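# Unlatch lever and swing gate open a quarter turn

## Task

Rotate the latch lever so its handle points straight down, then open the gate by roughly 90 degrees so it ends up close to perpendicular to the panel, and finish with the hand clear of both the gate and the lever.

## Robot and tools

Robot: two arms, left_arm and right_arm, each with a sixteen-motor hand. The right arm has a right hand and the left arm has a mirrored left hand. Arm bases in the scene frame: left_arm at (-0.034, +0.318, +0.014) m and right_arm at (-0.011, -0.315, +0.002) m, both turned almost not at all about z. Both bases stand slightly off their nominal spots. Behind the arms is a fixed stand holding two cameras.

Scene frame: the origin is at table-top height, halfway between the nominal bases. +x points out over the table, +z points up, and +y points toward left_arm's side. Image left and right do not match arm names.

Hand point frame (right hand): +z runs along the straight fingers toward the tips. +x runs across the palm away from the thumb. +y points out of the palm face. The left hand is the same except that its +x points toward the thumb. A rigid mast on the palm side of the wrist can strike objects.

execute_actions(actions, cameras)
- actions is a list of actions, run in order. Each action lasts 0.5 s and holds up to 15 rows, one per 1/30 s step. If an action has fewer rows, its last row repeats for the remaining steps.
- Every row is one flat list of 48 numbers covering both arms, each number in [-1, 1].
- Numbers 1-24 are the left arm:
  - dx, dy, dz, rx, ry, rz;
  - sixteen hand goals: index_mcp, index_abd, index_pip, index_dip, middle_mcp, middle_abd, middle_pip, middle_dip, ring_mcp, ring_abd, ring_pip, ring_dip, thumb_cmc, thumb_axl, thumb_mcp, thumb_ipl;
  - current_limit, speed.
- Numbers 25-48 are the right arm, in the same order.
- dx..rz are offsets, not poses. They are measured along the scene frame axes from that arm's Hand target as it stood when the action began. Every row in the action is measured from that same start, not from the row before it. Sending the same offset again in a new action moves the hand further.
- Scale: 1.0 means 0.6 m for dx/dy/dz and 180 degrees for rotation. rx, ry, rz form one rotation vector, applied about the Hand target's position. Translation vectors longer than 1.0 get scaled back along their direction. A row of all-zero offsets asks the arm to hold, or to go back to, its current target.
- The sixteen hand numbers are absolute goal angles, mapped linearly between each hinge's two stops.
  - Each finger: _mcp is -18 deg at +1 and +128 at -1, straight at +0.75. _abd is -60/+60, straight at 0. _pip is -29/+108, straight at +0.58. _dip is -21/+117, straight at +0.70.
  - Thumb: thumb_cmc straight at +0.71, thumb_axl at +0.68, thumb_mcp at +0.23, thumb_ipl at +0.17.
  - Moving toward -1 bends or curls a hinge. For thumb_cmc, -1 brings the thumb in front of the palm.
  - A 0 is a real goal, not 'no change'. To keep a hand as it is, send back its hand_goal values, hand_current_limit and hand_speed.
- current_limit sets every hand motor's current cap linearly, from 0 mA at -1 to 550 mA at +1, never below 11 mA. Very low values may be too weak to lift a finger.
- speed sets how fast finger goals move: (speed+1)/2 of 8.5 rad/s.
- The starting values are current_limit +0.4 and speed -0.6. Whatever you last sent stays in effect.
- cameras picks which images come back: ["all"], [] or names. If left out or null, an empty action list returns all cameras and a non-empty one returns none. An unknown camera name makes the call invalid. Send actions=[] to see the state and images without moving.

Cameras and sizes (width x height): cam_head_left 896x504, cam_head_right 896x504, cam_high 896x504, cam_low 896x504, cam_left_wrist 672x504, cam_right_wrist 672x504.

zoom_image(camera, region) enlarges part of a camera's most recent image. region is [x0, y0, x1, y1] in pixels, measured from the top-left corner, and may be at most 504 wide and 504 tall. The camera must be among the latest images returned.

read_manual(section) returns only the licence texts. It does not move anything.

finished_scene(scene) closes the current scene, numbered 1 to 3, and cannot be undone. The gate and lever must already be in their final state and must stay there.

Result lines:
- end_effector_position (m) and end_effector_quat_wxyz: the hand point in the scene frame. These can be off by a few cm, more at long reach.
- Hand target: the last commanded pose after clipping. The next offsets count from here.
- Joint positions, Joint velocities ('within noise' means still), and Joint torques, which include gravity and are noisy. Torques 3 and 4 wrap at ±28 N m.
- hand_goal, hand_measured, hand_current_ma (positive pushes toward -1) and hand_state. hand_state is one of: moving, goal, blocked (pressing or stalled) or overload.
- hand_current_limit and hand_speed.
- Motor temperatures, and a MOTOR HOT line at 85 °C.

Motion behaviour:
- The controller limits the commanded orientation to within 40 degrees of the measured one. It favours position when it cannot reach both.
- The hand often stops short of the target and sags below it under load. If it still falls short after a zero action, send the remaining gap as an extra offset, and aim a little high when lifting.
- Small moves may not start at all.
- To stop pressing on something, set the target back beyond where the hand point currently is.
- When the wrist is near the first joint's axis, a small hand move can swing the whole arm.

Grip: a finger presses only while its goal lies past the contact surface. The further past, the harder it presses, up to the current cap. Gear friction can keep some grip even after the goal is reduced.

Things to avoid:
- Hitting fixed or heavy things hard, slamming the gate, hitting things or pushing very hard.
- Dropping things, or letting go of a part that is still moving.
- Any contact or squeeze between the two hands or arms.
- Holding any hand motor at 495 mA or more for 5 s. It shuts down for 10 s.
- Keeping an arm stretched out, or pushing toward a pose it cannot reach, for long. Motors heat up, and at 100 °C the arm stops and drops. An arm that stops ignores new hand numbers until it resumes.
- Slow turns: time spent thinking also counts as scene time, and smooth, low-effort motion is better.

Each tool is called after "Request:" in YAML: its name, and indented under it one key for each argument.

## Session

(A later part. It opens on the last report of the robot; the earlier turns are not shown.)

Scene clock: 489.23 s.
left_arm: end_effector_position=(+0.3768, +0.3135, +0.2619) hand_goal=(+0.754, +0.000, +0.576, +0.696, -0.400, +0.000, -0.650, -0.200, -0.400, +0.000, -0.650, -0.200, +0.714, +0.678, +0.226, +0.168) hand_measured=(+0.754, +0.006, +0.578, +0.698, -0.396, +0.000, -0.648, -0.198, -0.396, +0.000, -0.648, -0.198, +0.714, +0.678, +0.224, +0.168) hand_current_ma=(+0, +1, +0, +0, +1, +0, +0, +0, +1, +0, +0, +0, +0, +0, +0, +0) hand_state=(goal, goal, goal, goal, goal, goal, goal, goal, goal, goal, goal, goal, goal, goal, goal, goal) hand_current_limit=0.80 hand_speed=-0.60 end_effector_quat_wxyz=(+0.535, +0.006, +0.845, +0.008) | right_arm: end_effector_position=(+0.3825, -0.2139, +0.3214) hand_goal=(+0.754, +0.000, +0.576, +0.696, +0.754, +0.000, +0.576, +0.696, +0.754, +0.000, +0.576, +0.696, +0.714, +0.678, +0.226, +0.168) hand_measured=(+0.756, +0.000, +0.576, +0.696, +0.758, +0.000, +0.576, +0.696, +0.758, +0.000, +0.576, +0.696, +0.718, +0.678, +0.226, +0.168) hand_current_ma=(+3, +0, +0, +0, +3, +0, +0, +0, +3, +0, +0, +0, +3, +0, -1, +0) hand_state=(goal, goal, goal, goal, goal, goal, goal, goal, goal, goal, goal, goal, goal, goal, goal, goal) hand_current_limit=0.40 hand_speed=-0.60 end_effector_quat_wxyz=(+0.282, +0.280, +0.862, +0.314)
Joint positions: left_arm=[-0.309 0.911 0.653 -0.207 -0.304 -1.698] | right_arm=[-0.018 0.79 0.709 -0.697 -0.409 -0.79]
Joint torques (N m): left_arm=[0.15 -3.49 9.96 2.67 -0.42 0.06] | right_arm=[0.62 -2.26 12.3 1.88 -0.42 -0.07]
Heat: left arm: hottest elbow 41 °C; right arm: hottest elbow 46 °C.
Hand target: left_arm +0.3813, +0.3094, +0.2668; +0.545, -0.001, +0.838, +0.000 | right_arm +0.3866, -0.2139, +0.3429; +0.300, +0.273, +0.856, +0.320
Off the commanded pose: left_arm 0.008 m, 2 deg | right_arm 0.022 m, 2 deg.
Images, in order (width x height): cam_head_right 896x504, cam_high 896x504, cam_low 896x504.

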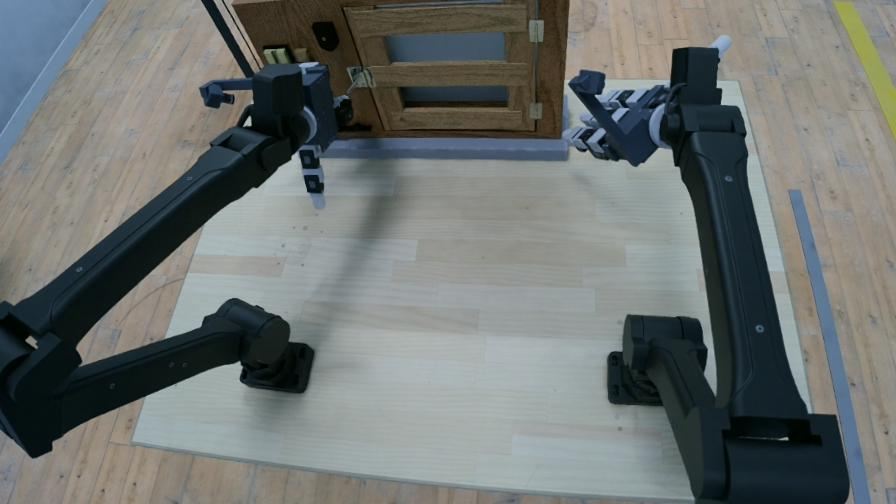

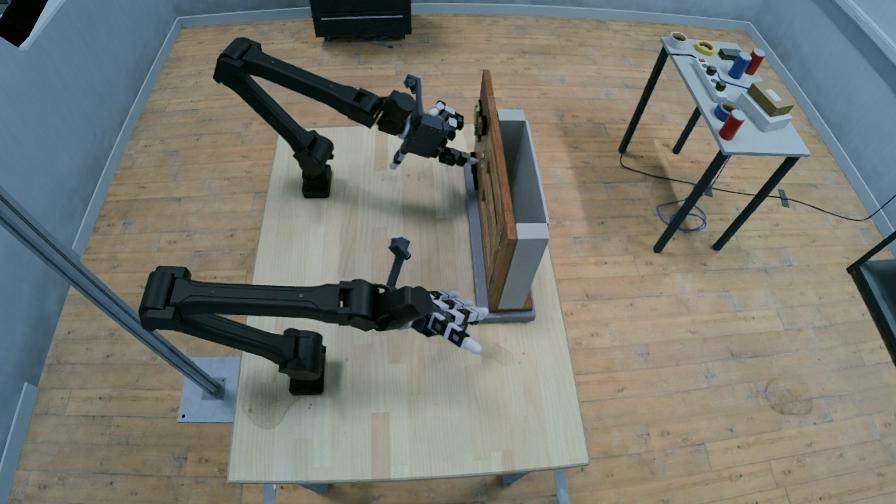

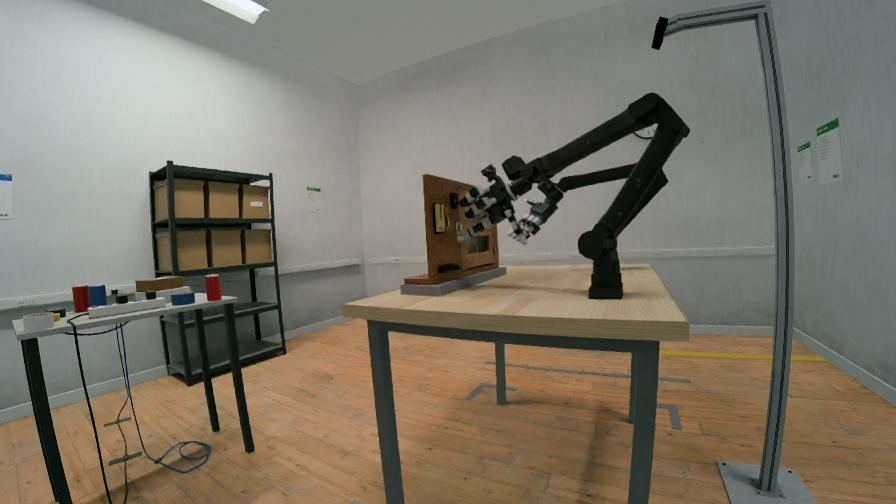

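Request:
execute_actions:
  actions:
    - [[0.0,0.03,0.1,0,0.0,0,0.754,0,0.576,0.696,-0.4,0,-0.65,-0.2,-0.4,0,-0.65,-0.2,0.714,0.678,0.226,0.168,0.8,-0.6,0,0,0,0,0,0,0.754,0,0.576,0.696,0.754,0,0.576,0.696,0.754,0,0.576,0.696,0.714,0.678,0.226,0.168,0.4,-0.6]]
    - [[0.008,0,-0.078,0,0.0,0,0.754,0,0.576,0.696,-0.4,0,-0.65,-0.2,-0.4,0,-0.65,-0.2,0.714,0.678,0.226,0.168,0.8,-0.6,0,0,0,0,0,0,0.754,0,0.576,0.696,0.754,0,0.576,0.696,0.754,0,0.576,0.696,0.714,0.678,0.226,0.168,0.4,-0.6]]
    - [[0.0,-0.05,0,0,0.0,0,0.754,0,0.576,0.696,-0.4,0,-0.65,-0.2,-0.4,0,-0.65,-0.2,0.714,0.678,0.226,0.168,0.8,-0.6,0,0,0,0,0,0,0.754,0,0.576,0.696,0.754,0,0.576,0.696,0.754,0,0.576,0.696,0.714,0.678,0.226,0.168,0.4,-0.6]]
  cameras: ["cam_high","cam_head_right","cam_low"]

Request:
zoom_image:
  camera: "cam_low"
  region: [445, 210, 485, 250]

Request:
zoom_image:
  camera: "cam_high"
  region: [455, 130, 505, 180]

Request:
zoom_image:
  camera: "cam_head_right"
  region: [320, 50, 400, 110]

Scene clock: 503.33 s.
left_arm: end_effector_position=(+0.3803, +0.3055, +0.2744) hand_goal=(+0.754, +0.000, +0.576, +0.696, -0.400, +0.000, -0.650, -0.200, -0.400, +0.000, -0.650, -0.200, +0.714, +0.678, +0.226, +0.168) hand_measured=(+0.730, +0.002, +0.562, +0.690, -0.396, +0.000, -0.648, -0.198, -0.396, +0.000, -0.648, -0.198, +0.714, +0.678, +0.224, +0.168) hand_current_ma=(-21, +0, -7, -2, +1, +0, +0, +0, +1, +0, +0, +0, +0, +0, +0, +0) hand_state=(blocked, goal, goal, goal, goal, goal, goal, goal, goal, goal, goal, goal, goal, goal, goal, goal) hand_current_limit=0.80 hand_speed=-0.60 end_effector_quat_wxyz=(+0.534, +0.005, +0.845, +0.014) | right_arm: end_effector_position=(+0.3825, -0.2139, +0.3214) hand_goal=(+0.754, +0.000, +0.576, +0.696, +0.754, +0.000, +0.576, +0.696, +0.754, +0.000, +0.576, +0.696, +0.714, +0.678, +0.226, +0.168) hand_measured=(+0.756, +0.000, +0.576, +0.696, +0.758, +0.000, +0.576, +0.696, +0.758, +0.000, +0.576, +0.696, +0.718, +0.678, +0.226, +0.168) hand_current_ma=(+3, +0, +0, +0, +3, +0, +0, +0, +3, +0, +0, +0, +3, +0, -1, +0) hand_state=(goal, goal, goal, goal, goal, goal, goal, goal, goal, goal, goal, goal, goal, goal, goal, goal) hand_current_limit=0.40 hand_speed=-0.60 end_effector_quat_wxyz=(+0.282, +0.280, +0.862, +0.314)
Joint positions: left_arm=[-0.337 0.926 0.694 -0.24 -0.34 -1.708] | right_arm=[-0.018 0.79 0.709 -0.697 -0.409 -0.79]
Joint torques (N m): left_arm=[-0.21 -3.37 10.35 2.66 -0.24 0.04] | right_arm=[0.56 -2.32 12.27 1.88 -0.42 -0.07]
Heat: left arm: hottest elbow 40 °C; right arm: hottest elbow 46 °C.
Hand target: left_arm +0.3861, +0.2974, +0.2801; +0.545, -0.001, +0.838, +0.000 | right_arm +0.3866, -0.2139, +0.3429; +0.300, +0.273, +0.856, +0.320
Off the commanded pose: left_arm 0.011 m, 2 deg | right_arm 0.022 m, 2 deg.
Images, in order (width x height): cam_head_right 896x504, cam_high 896x504, cam_low 896x504.

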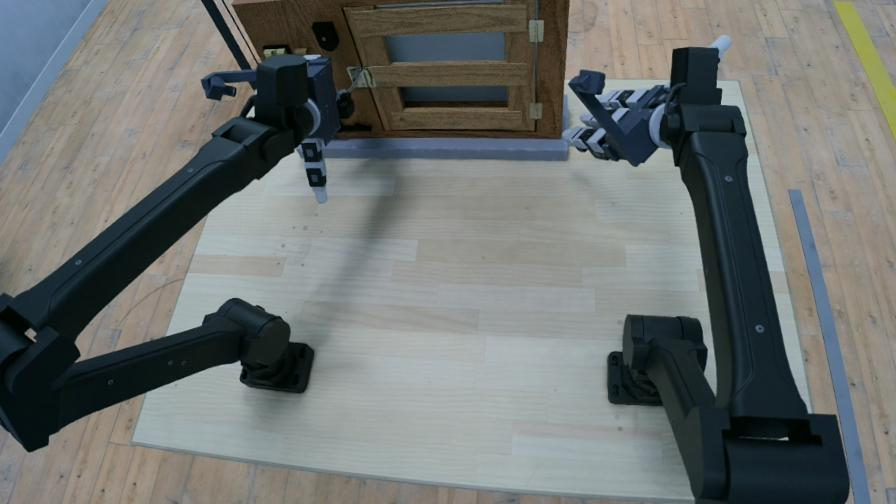

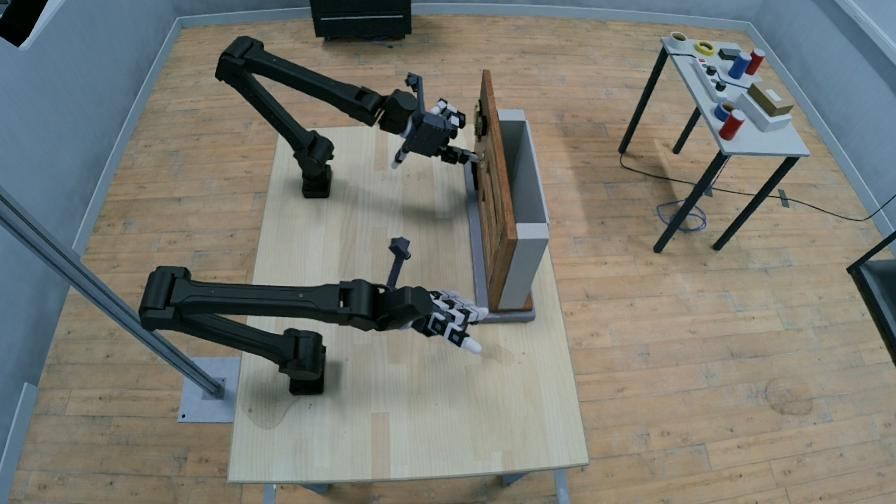

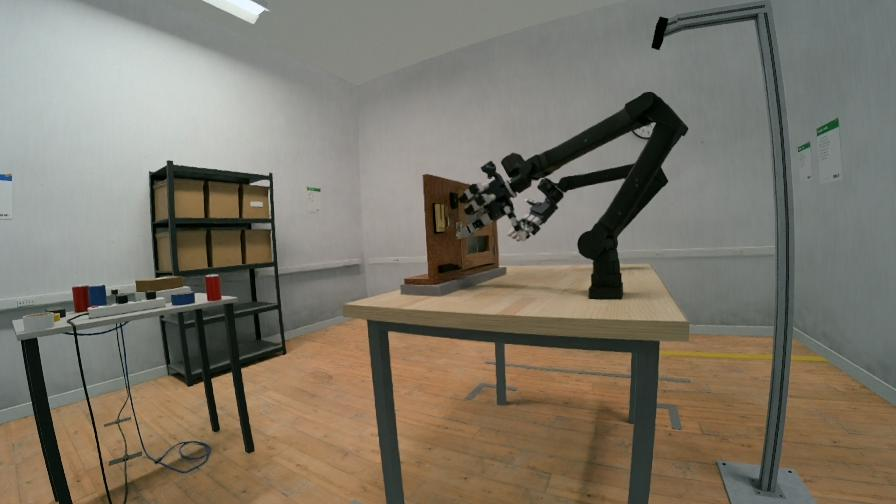

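Scaled by 12.600 from the camera's 896x504 image, which has a finer 1280x720 frame.

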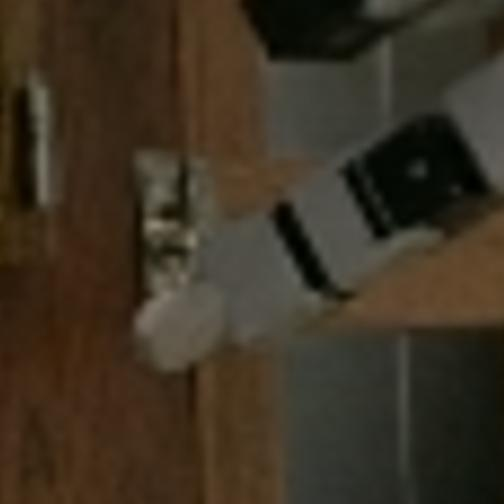

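Scaled by 10.080 from the camera's 896x504 image, which has a finer 1280x720 frame.

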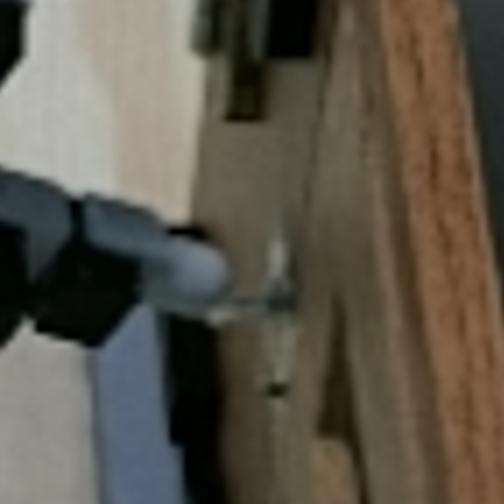

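Scaled by 6.300 from the camera's 896x504 image, which has a finer 1280x720 frame.

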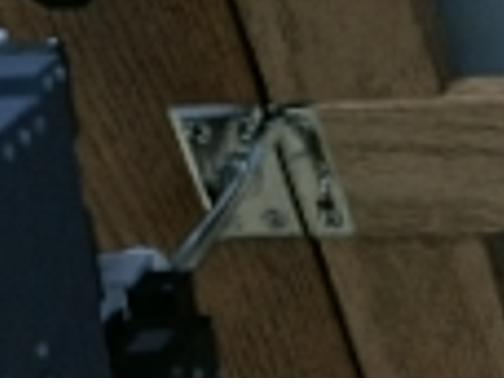

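Request:
execute_actions:
  actions:
    - [[0.0,-0.02,0,0,0.0,0,0.95,0,0.676,0.8,-0.4,0,-0.65,-0.2,-0.4,0,-0.65,-0.2,0.714,0.678,0.226,0.168,0.8,-0.6,0,0,0,0,0,0,0.754,0,0.576,0.696,0.754,0,0.576,0.696,0.754,0,0.576,0.696,0.714,0.678,0.226,0.168,0.4,-0.6]]
  cameras: ["cam_high","cam_head_right","cam_low"]

Request:
zoom_image:
  camera: "cam_low"
  region: [445, 210, 485, 250]

Request:
zoom_image:
  camera: "cam_head_right"
  region: [320, 50, 400, 110]

Scene clock: 513.20 s.
left_arm: end_effector_position=(+0.3787, +0.3052, +0.2709) hand_goal=(+0.950, +0.000, +0.676, +0.800, -0.400, +0.000, -0.650, -0.200, -0.400, +0.000, -0.650, -0.200, +0.714, +0.678, +0.226, +0.168) hand_measured=(+0.804, +0.026, +0.600, +0.754, -0.396, +0.000, -0.648, -0.198, -0.396, +0.000, -0.648, -0.198, +0.714, +0.678, +0.224, +0.168) hand_current_ma=(-433, +17, -129, -55, +1, +0, +0, +0, +1, +0, +0, +0, +0, +0, +0, +0) hand_state=(blocked, blocked, blocked, blocked, goal, goal, goal, goal, goal, goal, goal, goal, goal, goal, goal, goal) hand_current_limit=0.80 hand_speed=-0.60 end_effector_quat_wxyz=(+0.531, -0.001, +0.847, +0.030) | right_arm: end_effector_position=(+0.3825, -0.2139, +0.3214) hand_goal=(+0.754, +0.000, +0.576, +0.696, +0.754, +0.000, +0.576, +0.696, +0.754, +0.000, +0.576, +0.696, +0.714, +0.678, +0.226, +0.168) hand_measured=(+0.756, +0.000, +0.576, +0.696, +0.758, +0.000, +0.576, +0.696, +0.758, +0.000, +0.576, +0.696, +0.718, +0.678, +0.226, +0.168) hand_current_ma=(+3, +0, +0, +0, +3, +0, +0, +0, +3, +0, +0, +0, +3, +0, -1, +0) hand_state=(goal, goal, goal, goal, goal, goal, goal, goal, goal, goal, goal, goal, goal, goal, goal, goal) hand_current_limit=0.40 hand_speed=-0.60 end_effector_quat_wxyz=(+0.282, +0.280, +0.862, +0.314)
Joint positions: left_arm=[-0.356 0.943 0.694 -0.24 -0.389 -1.714] | right_arm=[-0.018 0.79 0.709 -0.697 -0.409 -0.79]
Joint torques (N m): left_arm=[-2.02 -3.9 11.02 2.56 0.34 -0.11] | right_arm=[0.56 -2.32 12.3 1.91 -0.42 -0.07]
Heat: left arm: hottest elbow 41 °C; right arm: hottest elbow 46 °C.
Hand target: left_arm +0.3860, +0.2854, +0.2801; +0.546, -0.001, +0.838, +0.000 | right_arm +0.3866, -0.2139, +0.3429; +0.300, +0.273, +0.856, +0.320
Off the commanded pose: left_arm 0.023 m, 4 deg | right_arm 0.022 m, 2 deg.
Images, in order (width x height): cam_head_right 896x504, cam_high 896x504, cam_low 896x504.

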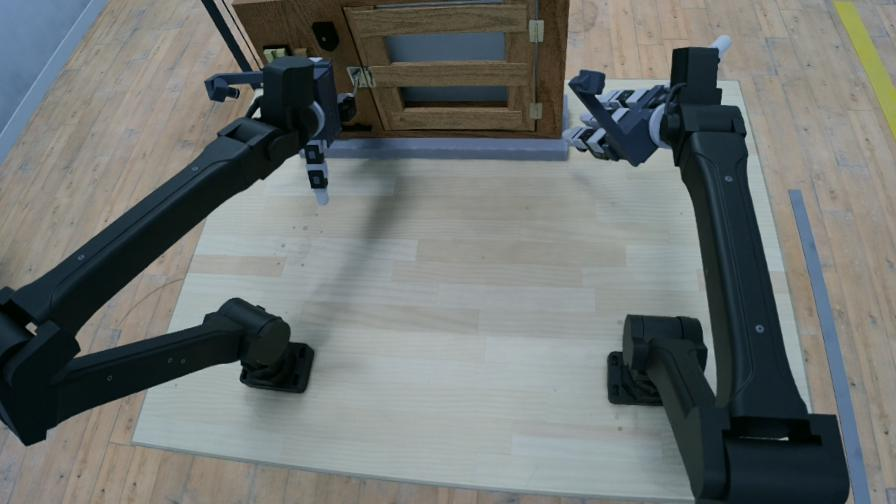

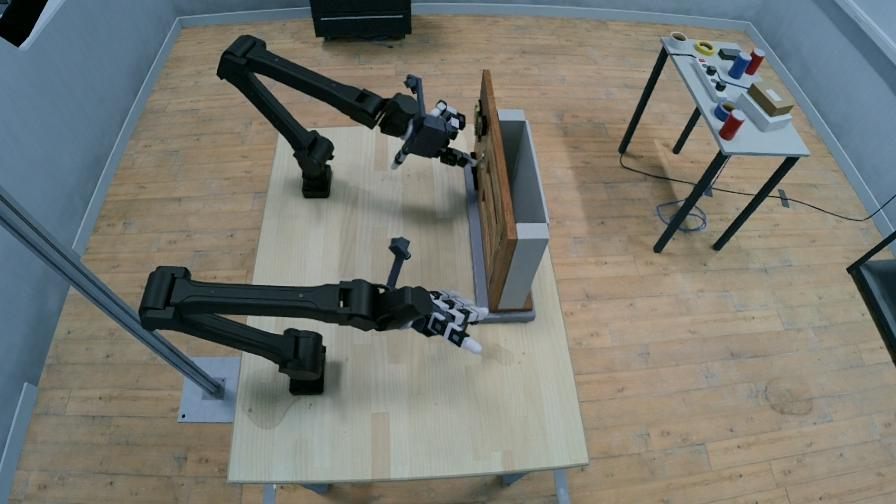

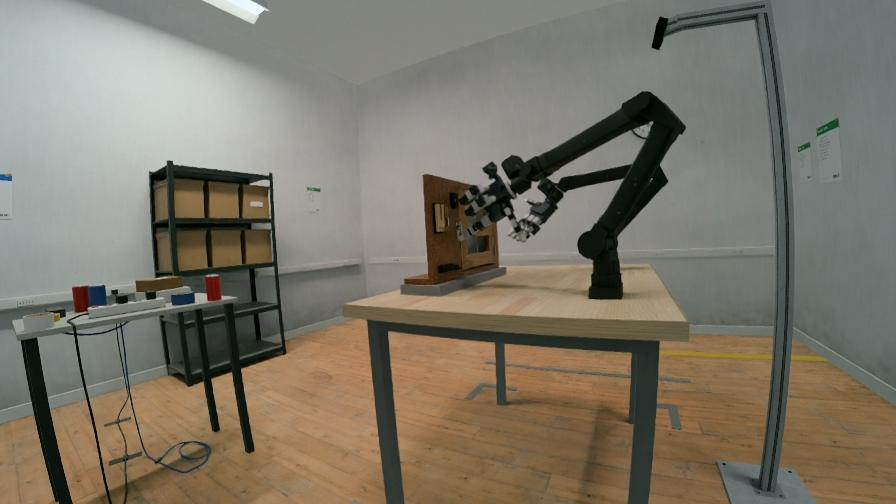

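Scaled by 12.600 from the camera's 896x504 image, which has a finer 1280x720 frame.

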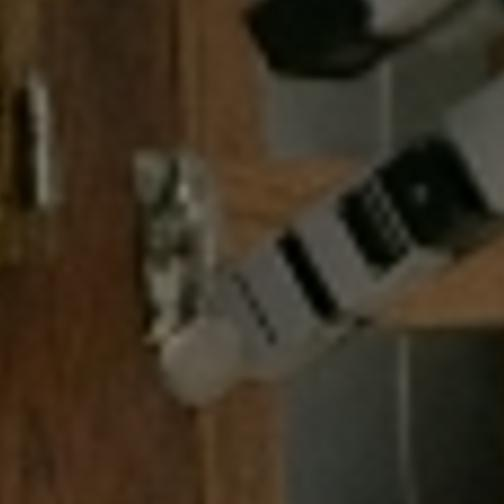

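Scaled by 6.300 from the camera's 896x504 image, which has a finer 1280x720 frame.

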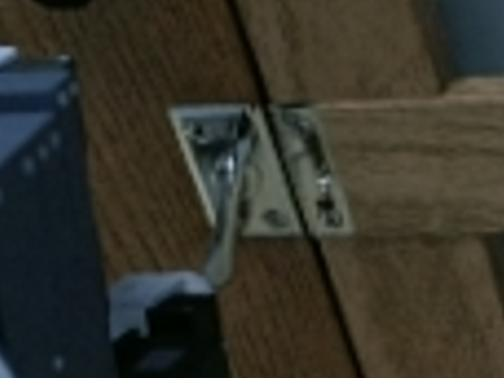

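Request:
execute_actions:
  actions:
    - [[0.0,-0.035,0,0,0.0,0,0.95,0,0.676,0.8,-0.4,0,-0.65,-0.2,-0.4,0,-0.65,-0.2,0.714,0.678,0.226,0.168,0.7,-0.6,0,0,0,0,0,0,0.754,0,0.576,0.696,0.754,0,0.576,0.696,0.754,0,0.576,0.696,0.714,0.678,0.226,0.168,0.4,-0.6]]
  cameras: ["cam_high","cam_head_right","cam_low"]

Request:
zoom_image:
  camera: "cam_low"
  region: [445, 210, 485, 250]

Request:
zoom_image:
  camera: "cam_head_right"
  region: [320, 50, 400, 110]

Scene clock: 522.60 s.
left_arm: end_effector_position=(+0.3753, +0.2705, +0.2598) hand_goal=(+0.950, +0.000, +0.676, +0.800, -0.400, +0.000, -0.650, -0.200, -0.400, +0.000, -0.650, -0.200, +0.714, +0.678, +0.226, +0.168) hand_measured=(+0.946, +0.010, +0.672, +0.798, -0.396, +0.000, -0.648, -0.198, -0.396, +0.000, -0.648, -0.198, +0.714, +0.678, +0.224, +0.168) hand_current_ma=(-1, +3, -1, +0, +1, +0, +0, +0, +1, +0, +0, +0, +0, +0, +0, +0) hand_state=(goal, goal, goal, goal, goal, goal, goal, goal, goal, goal, goal, goal, goal, goal, goal, goal) hand_current_limit=0.70 hand_speed=-0.60 end_effector_quat_wxyz=(+0.525, +0.013, +0.851, +0.013) | right_arm: end_effector_position=(+0.3825, -0.2139, +0.3214) hand_goal=(+0.754, +0.000, +0.576, +0.696, +0.754, +0.000, +0.576, +0.696, +0.754, +0.000, +0.576, +0.696, +0.714, +0.678, +0.226, +0.168) hand_measured=(+0.756, +0.000, +0.576, +0.696, +0.758, +0.000, +0.576, +0.696, +0.758, +0.000, +0.576, +0.696, +0.718, +0.678, +0.226, +0.168) hand_current_ma=(+3, +0, +0, +0, +3, +0, +0, +0, +3, +0, +0, +0, +3, +0, -1, +0) hand_state=(goal, goal, goal, goal, goal, goal, goal, goal, goal, goal, goal, goal, goal, goal, goal, goal) hand_current_limit=0.40 hand_speed=-0.60 end_effector_quat_wxyz=(+0.282, +0.280, +0.862, +0.314)
Joint positions: left_arm=[-0.449 0.971 0.694 -0.238 -0.426 -1.76] | right_arm=[-0.018 0.79 0.709 -0.697 -0.409 -0.79]
Joint torques (N m): left_arm=[0.85 -4.13 12.34 2.51 -0.49 0.06] | right_arm=[0.56 -2.32 12.3 1.89 -0.42 -0.06]
Heat: left arm: hottest elbow 42 °C; right arm: hottest elbow 46 °C.
Hand target: left_arm +0.3861, +0.2644, +0.2800; +0.545, -0.001, +0.838, +0.000 | right_arm +0.3866, -0.2139, +0.3429; +0.300, +0.273, +0.856, +0.320
Off the commanded pose: left_arm 0.024 m, 4 deg | right_arm 0.022 m, 2 deg.
Images, in order (width x height): cam_head_right 896x504, cam_high 896x504, cam_low 896x504.

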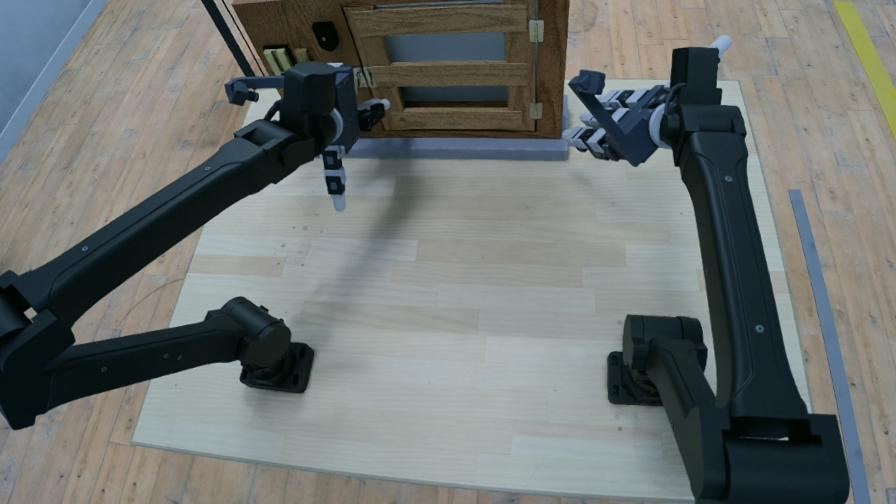

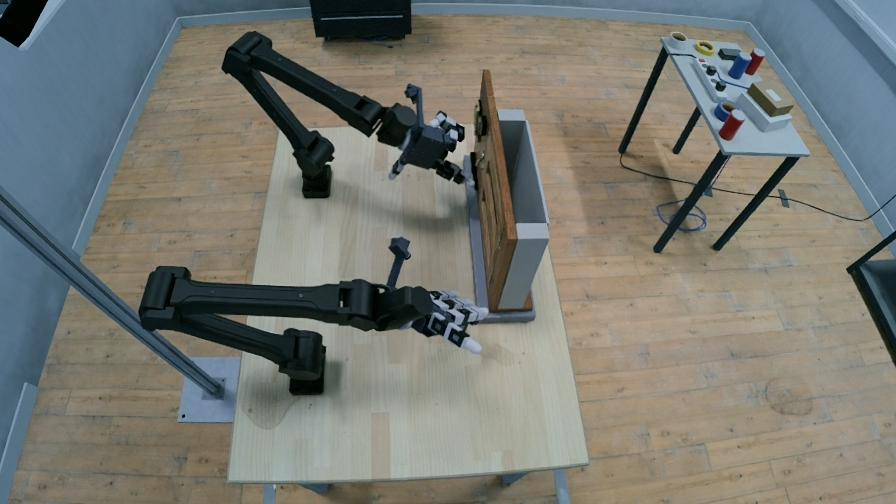

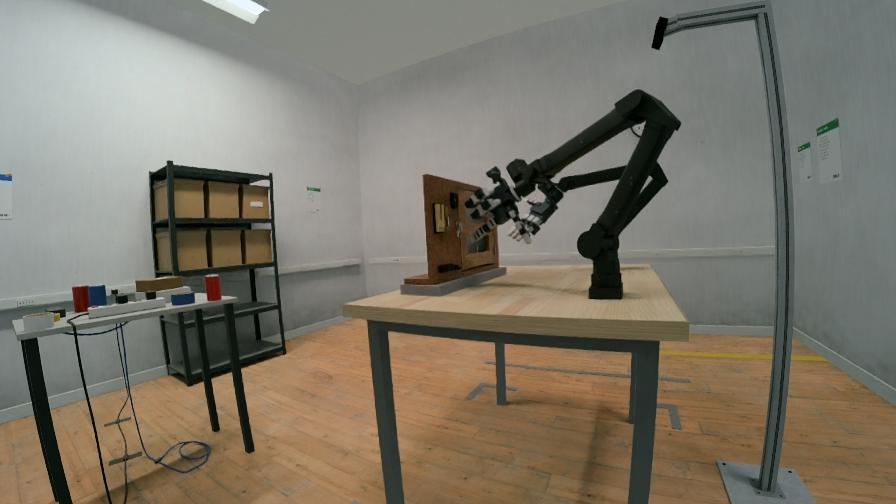

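Scaled by 12.600 from the camera's 896x504 image, which has a finer 1280x720 frame.

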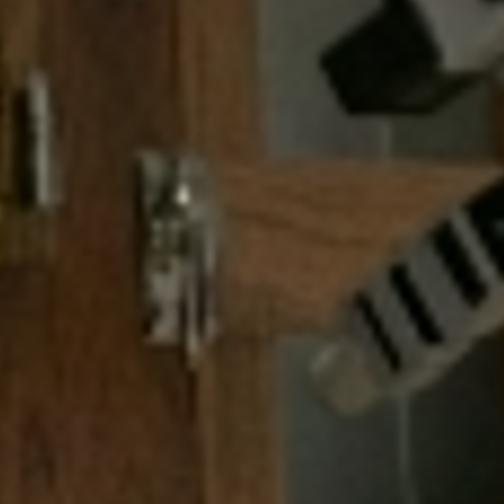

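Scaled by 6.300 from the camera's 896x504 image, which has a finer 1280x720 frame.

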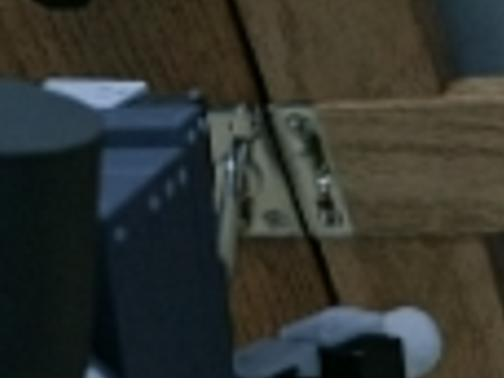

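Request:
execute_actions:
  actions:
    - [[-0.08,0,0.05,0,0.0,0,0.754,0,0.576,0.696,-0.7,0,-0.65,-0.5,-0.7,0,-0.65,-0.5,0.714,0.678,0.226,0.168,0.4,-0.5,0,0,0,0,0,0,0.754,0,0.576,0.696,0.754,0,0.576,0.696,0.754,0,0.576,0.696,0.714,0.678,0.226,0.168,0.4,-0.6]]
    - [[0.0,-0.12,0.05,0,-0.06,0,0.754,0,0.576,0.696,-0.7,0,-0.65,-0.5,-0.7,0,-0.65,-0.5,0.714,0.678,0.226,0.168,0.4,-0.5,0,0,0,0,0,0,0.754,0,0.576,0.696,0.754,0,0.576,0.696,0.754,0,0.576,0.696,0.714,0.678,0.226,0.168,0.4,-0.6]]
  cameras: ["cam_high","cam_head_right","cam_low","cam_left_wrist"]

Request:
zoom_image:
  camera: "cam_low"
  region: [420, 190, 540, 270]

Request:
zoom_image:
  camera: "cam_head_right"
  region: [320, 0, 480, 120]

Scene clock: 572.33 s.
left_arm: end_effector_position=(+0.3264, +0.2017, +0.3064) hand_goal=(+0.754, +0.000, +0.576, +0.696, -0.700, +0.000, -0.650, -0.500, -0.700, +0.000, -0.650, -0.500, +0.714, +0.678, +0.226, +0.168) hand_measured=(+0.754, +0.010, +0.578, +0.698, -0.502, +0.000, -0.552, -0.364, -0.506, +0.000, -0.550, -0.364, +0.714, +0.678, +0.224, +0.168) hand_current_ma=(+0, +3, +0, +0, +385, +0, +196, +351, +385, +0, +203, +348, +0, +0, +0, +0) hand_state=(goal, goal, goal, goal, blocked, goal, blocked, blocked, blocked, goal, blocked, blocked, goal, goal, goal, goal) hand_current_limit=0.40 hand_speed=-0.50 end_effector_quat_wxyz=(+0.599, +0.013, +0.801, +0.018) | right_arm: end_effector_position=(+0.3825, -0.2139, +0.3214) hand_goal=(+0.754, +0.000, +0.576, +0.696, +0.754, +0.000, +0.576, +0.696, +0.754, +0.000, +0.576, +0.696, +0.714, +0.678, +0.226, +0.168) hand_measured=(+0.756, +0.000, +0.576, +0.696, +0.758, +0.000, +0.576, +0.696, +0.758, +0.000, +0.576, +0.696, +0.718, +0.678, +0.226, +0.168) hand_current_ma=(+3, +0, +0, +0, +3, +0, +0, +0, +3, +0, +0, +0, +3, +0, -1, +0) hand_state=(goal, goal, goal, goal, goal, goal, goal, goal, goal, goal, goal, goal, goal, goal, goal, goal) hand_current_limit=0.40 hand_speed=-0.60 end_effector_quat_wxyz=(+0.282, +0.280, +0.862, +0.314)
Joint positions: left_arm=[-0.772 0.917 0.694 -0.179 -0.765 -1.81] | right_arm=[-0.018 0.79 0.709 -0.697 -0.409 -0.79]
Joint torques (N m): left_arm=[0.62 -3.49 14.09 2.5 -0.57 0.4] | right_arm=[0.56 -2.32 12.3 1.89 -0.42 -0.06]
Heat: left arm: hottest elbow 46 °C; right arm: hottest elbow 46 °C.
Hand target: left_arm +0.3380, +0.1924, +0.3401; +0.622, -0.001, +0.783, +0.000 | right_arm +0.3866, -0.2139, +0.3429; +0.300, +0.273, +0.856, +0.320
Off the commanded pose: left_arm 0.037 m, 4 deg | right_arm 0.022 m, 2 deg.
Images, in order (width x height): cam_head_right 896x504, cam_high 896x504, cam_low 896x504, cam_left_wrist 672x504.

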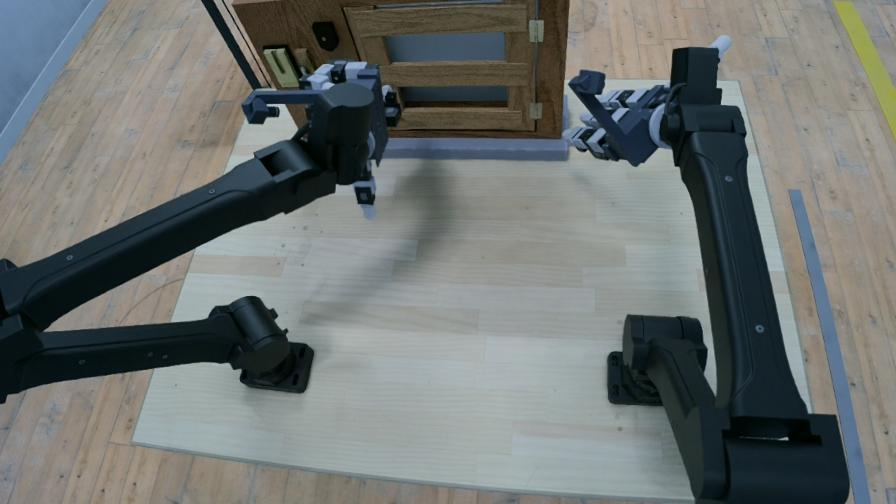

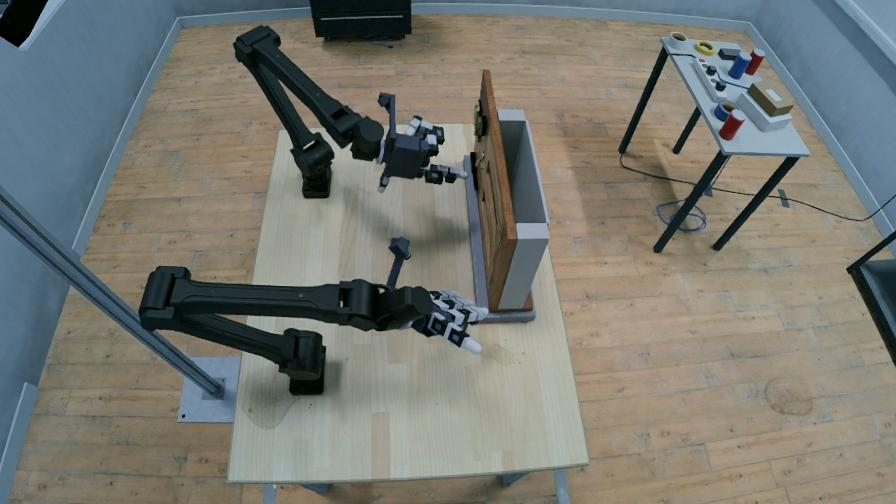

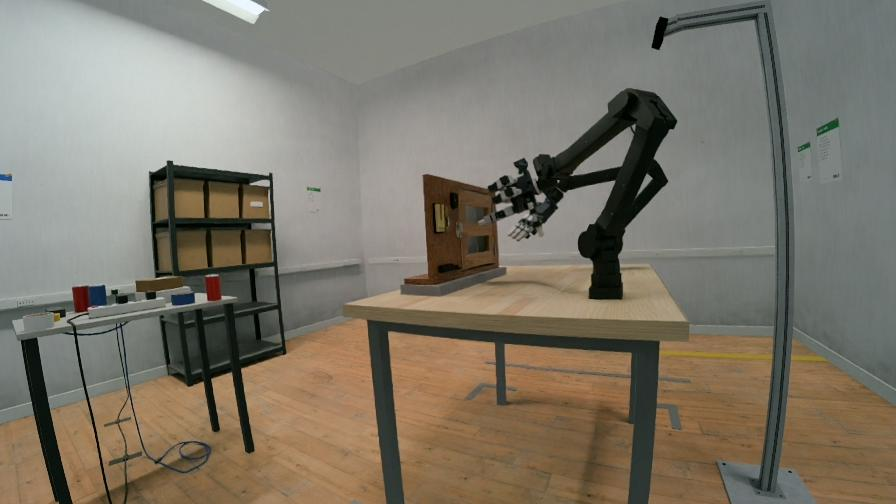

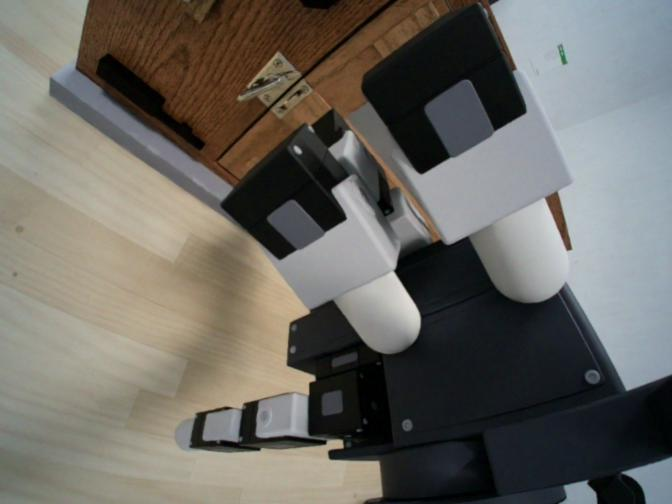

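Scaled by 4.200 from the camera's 896x504 image, which has a finer 1280x720 frame.

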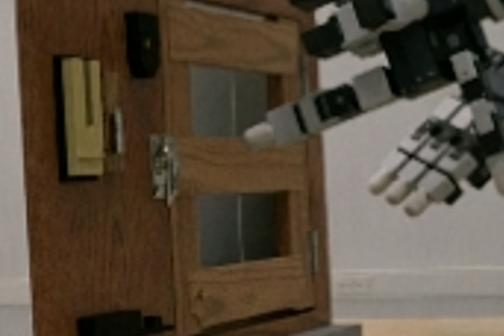

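Scaled by 3.150 from the camera's 896x504 image, which has a finer 1280x720 frame.

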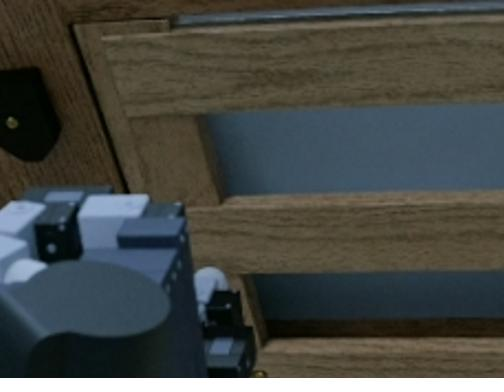

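Request:
zoom_image:
  camera: "cam_left_wrist"
  region: [200, 20, 360, 160]

Request:
zoom_image:
  camera: "cam_low"
  region: [445, 210, 485, 250]

Request:
zoom_image:
  camera: "cam_high"
  region: [455, 130, 505, 180]

Scaled by 3.150 from the camera's 672x504 image, which has a finer 960x720 frame.

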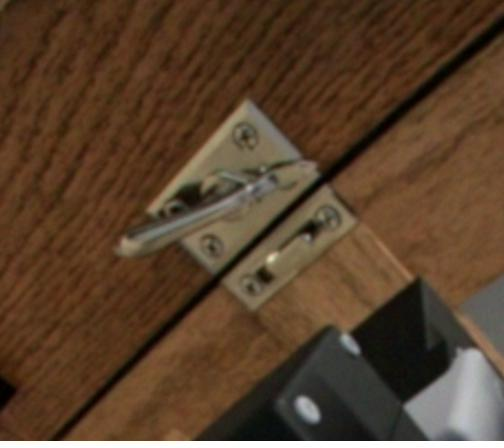

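Scaled by 12.600 from the camera's 896x504 image, which has a finer 1280x720 frame.

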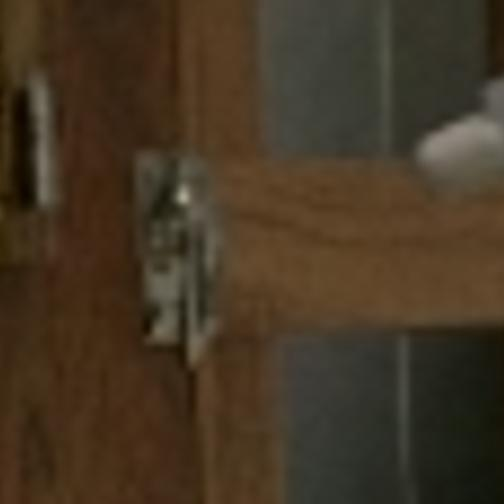

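Scaled by 10.080 from the camera's 896x504 image, which has a finer 1280x720 frame.

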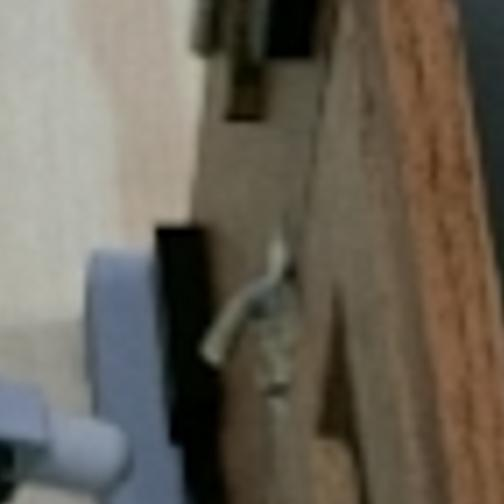

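Request:
execute_actions:
  actions:
    - [[0,0.215,0.03,0,0.0,0,0.754,0,0.576,0.696,-0.4,0,-0.65,-0.2,-0.4,0,-0.65,-0.2,0.714,0.678,0.226,0.168,0.7,-0.5,0,0,0,0,0,0,0.754,0,0.576,0.696,0.754,0,0.576,0.696,0.754,0,0.576,0.696,0.714,0.678,0.226,0.168,0.4,-0.6]]
    - [[0.053,0,0,0,0,0,0.754,0,0.576,0.696,-0.4,0,-0.65,-0.2,-0.4,0,-0.65,-0.2,0.714,0.678,0.226,0.168,0.7,-0.5,0,0,0,0,0,0,0.754,0,0.576,0.696,0.754,0,0.576,0.696,0.754,0,0.576,0.696,0.714,0.678,0.226,0.168,0.4,-0.6]]
    - [[0,0,-0.168,0,0.0,0,0.754,0,0.576,0.696,-0.4,0,-0.65,-0.2,-0.4,0,-0.65,-0.2,0.714,0.678,0.226,0.168,0.7,-0.5,0,0,0,0,0,0,0.754,0,0.576,0.696,0.754,0,0.576,0.696,0.754,0,0.576,0.696,0.714,0.678,0.226,0.168,0.4,-0.6]]
    - [[0,-0.04,0,0,0.0,0,0.754,0,0.576,0.696,-0.4,0,-0.65,-0.2,-0.4,0,-0.65,-0.2,0.714,0.678,0.226,0.168,0.7,-0.5,0,0,0,0,0,0,0.754,0,0.576,0.696,0.754,0,0.576,0.696,0.754,0,0.576,0.696,0.714,0.678,0.226,0.168,0.4,-0.6]]
  cameras: ["cam_high","cam_head_right","cam_low"]

Request:
zoom_image:
  camera: "cam_low"
  region: [445, 210, 485, 250]

Request:
zoom_image:
  camera: "cam_high"
  region: [455, 130, 505, 180]

Request:
zoom_image:
  camera: "cam_head_right"
  region: [320, 50, 400, 110]

Scene clock: 614.80 s.
left_arm: end_effector_position=(+0.3645, +0.3020, +0.2471) hand_goal=(+0.754, +0.000, +0.576, +0.696, -0.400, +0.000, -0.650, -0.200, -0.400, +0.000, -0.650, -0.200, +0.714, +0.678, +0.226, +0.168) hand_measured=(+0.752, +0.008, +0.578, +0.698, -0.398, +0.000, -0.648, -0.202, -0.398, +0.000, -0.648, -0.202, +0.714, +0.678, +0.224, +0.168) hand_current_ma=(+0, +2, +0, +0, +0, +0, +0, +0, +0, +0, +0, +0, +0, +0, +0, +0) hand_state=(goal, goal, goal, goal, goal, goal, goal, goal, goal, goal, goal, goal, goal, goal, goal, goal) hand_current_limit=0.70 hand_speed=-0.50 end_effector_quat_wxyz=(+0.609, +0.003, +0.793, +0.007) | right_arm: end_effector_position=(+0.3825, -0.2139, +0.3214) hand_goal=(+0.754, +0.000, +0.576, +0.696, +0.754, +0.000, +0.576, +0.696, +0.754, +0.000, +0.576, +0.696, +0.714, +0.678, +0.226, +0.168) hand_measured=(+0.756, +0.000, +0.576, +0.696, +0.758, +0.000, +0.576, +0.696, +0.758, +0.000, +0.576, +0.696, +0.718, +0.678, +0.226, +0.168) hand_current_ma=(+3, +0, +0, +0, +3, +0, +0, +0, +3, +0, +0, +0, +3, +0, -1, +0) hand_state=(goal, goal, goal, goal, goal, goal, goal, goal, goal, goal, goal, goal, goal, goal, goal, goal) hand_current_limit=0.40 hand_speed=-0.60 end_effector_quat_wxyz=(+0.282, +0.280, +0.862, +0.314)
Joint positions: left_arm=[-0.385 0.886 0.488 0.115 -0.399 -1.668] | right_arm=[-0.018 0.79 0.709 -0.697 -0.409 -0.79]
Joint torques (N m): left_arm=[-0.09 -2.67 10.22 2.8 -0.37 0.23] | right_arm=[0.56 -2.32 12.3 1.88 -0.42 -0.06]
Motor temperatures (°C): left_arm=[24 24 50 22 21 23] | right_arm=[20 23 46 23 23 22]
Heat: left arm: hottest elbow 50 °C; right arm: hottest elbow 46 °C.
Hand target: left_arm +0.3698, +0.2975, +0.2572; +0.622, -0.001, +0.783, +0.000 | right_arm +0.3866, -0.2139, +0.3429; +0.300, +0.273, +0.856, +0.320
Off the commanded pose: left_arm 0.012 m, 2 deg | right_arm 0.022 m, 2 deg.
Images, in order (width x height): cam_head_right 896x504, cam_high 896x504, cam_low 896x504.

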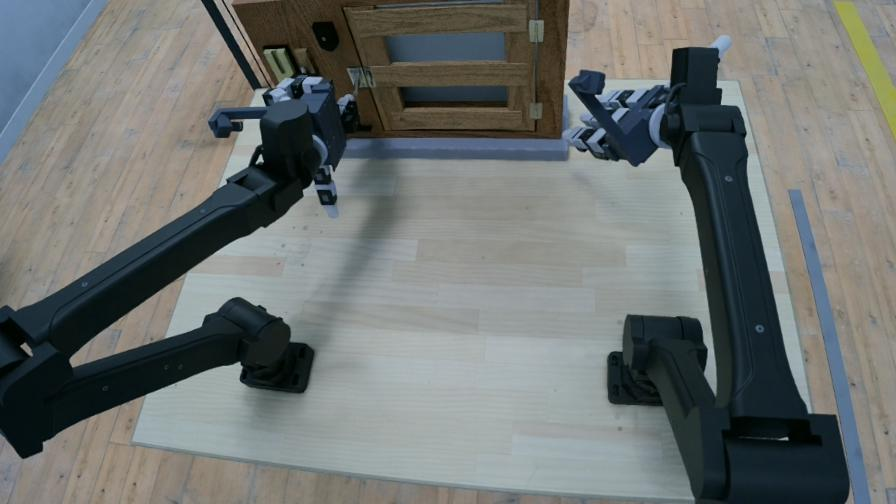

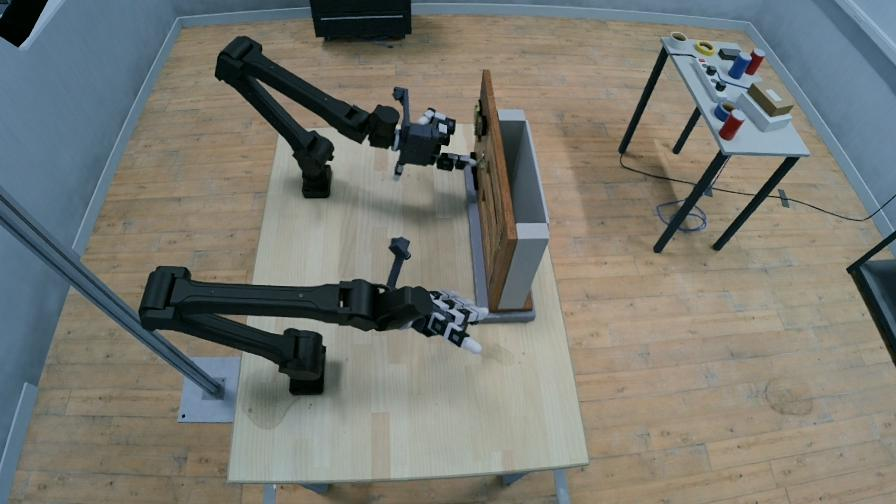

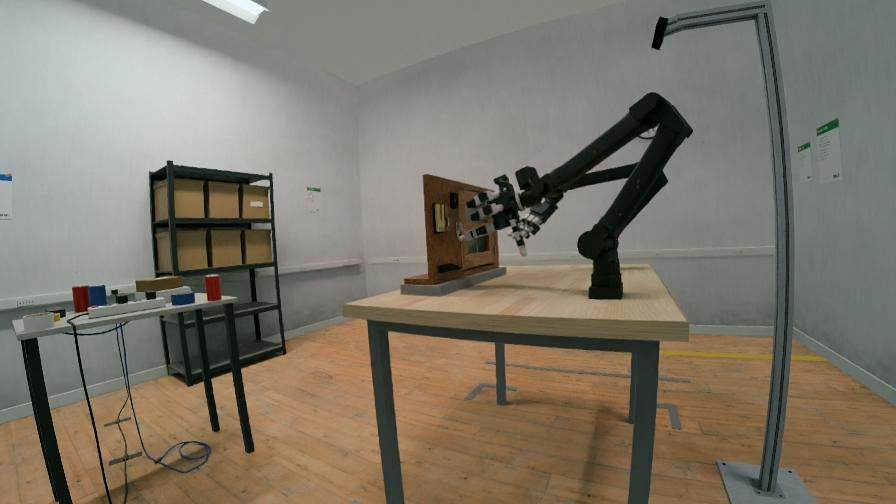

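Scaled by 12.600 from the camera's 896x504 image, which has a finer 1280x720 frame.

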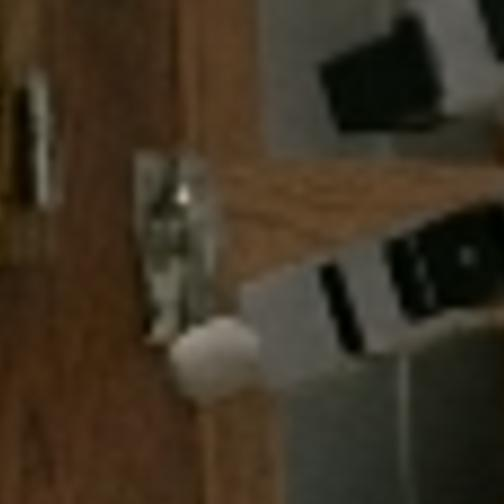

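Scaled by 10.080 from the camera's 896x504 image, which has a finer 1280x720 frame.

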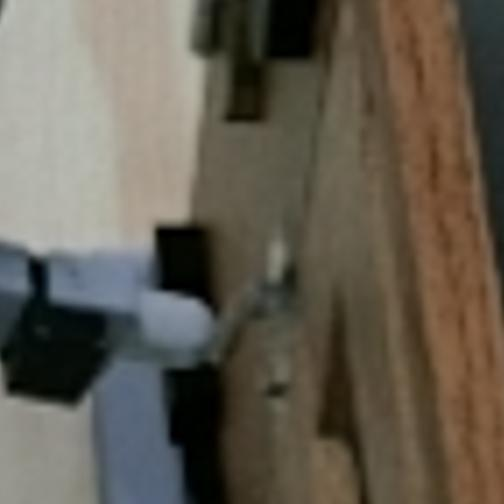

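Scaled by 6.300 from the camera's 896x504 image, which has a finer 1280x720 frame.

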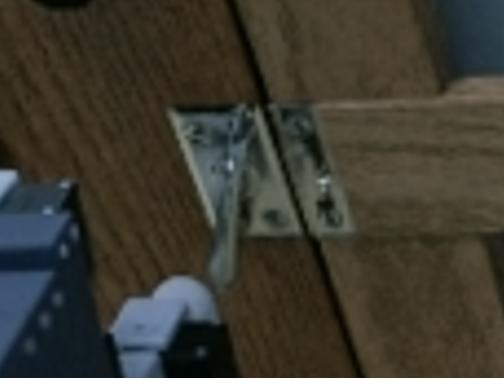

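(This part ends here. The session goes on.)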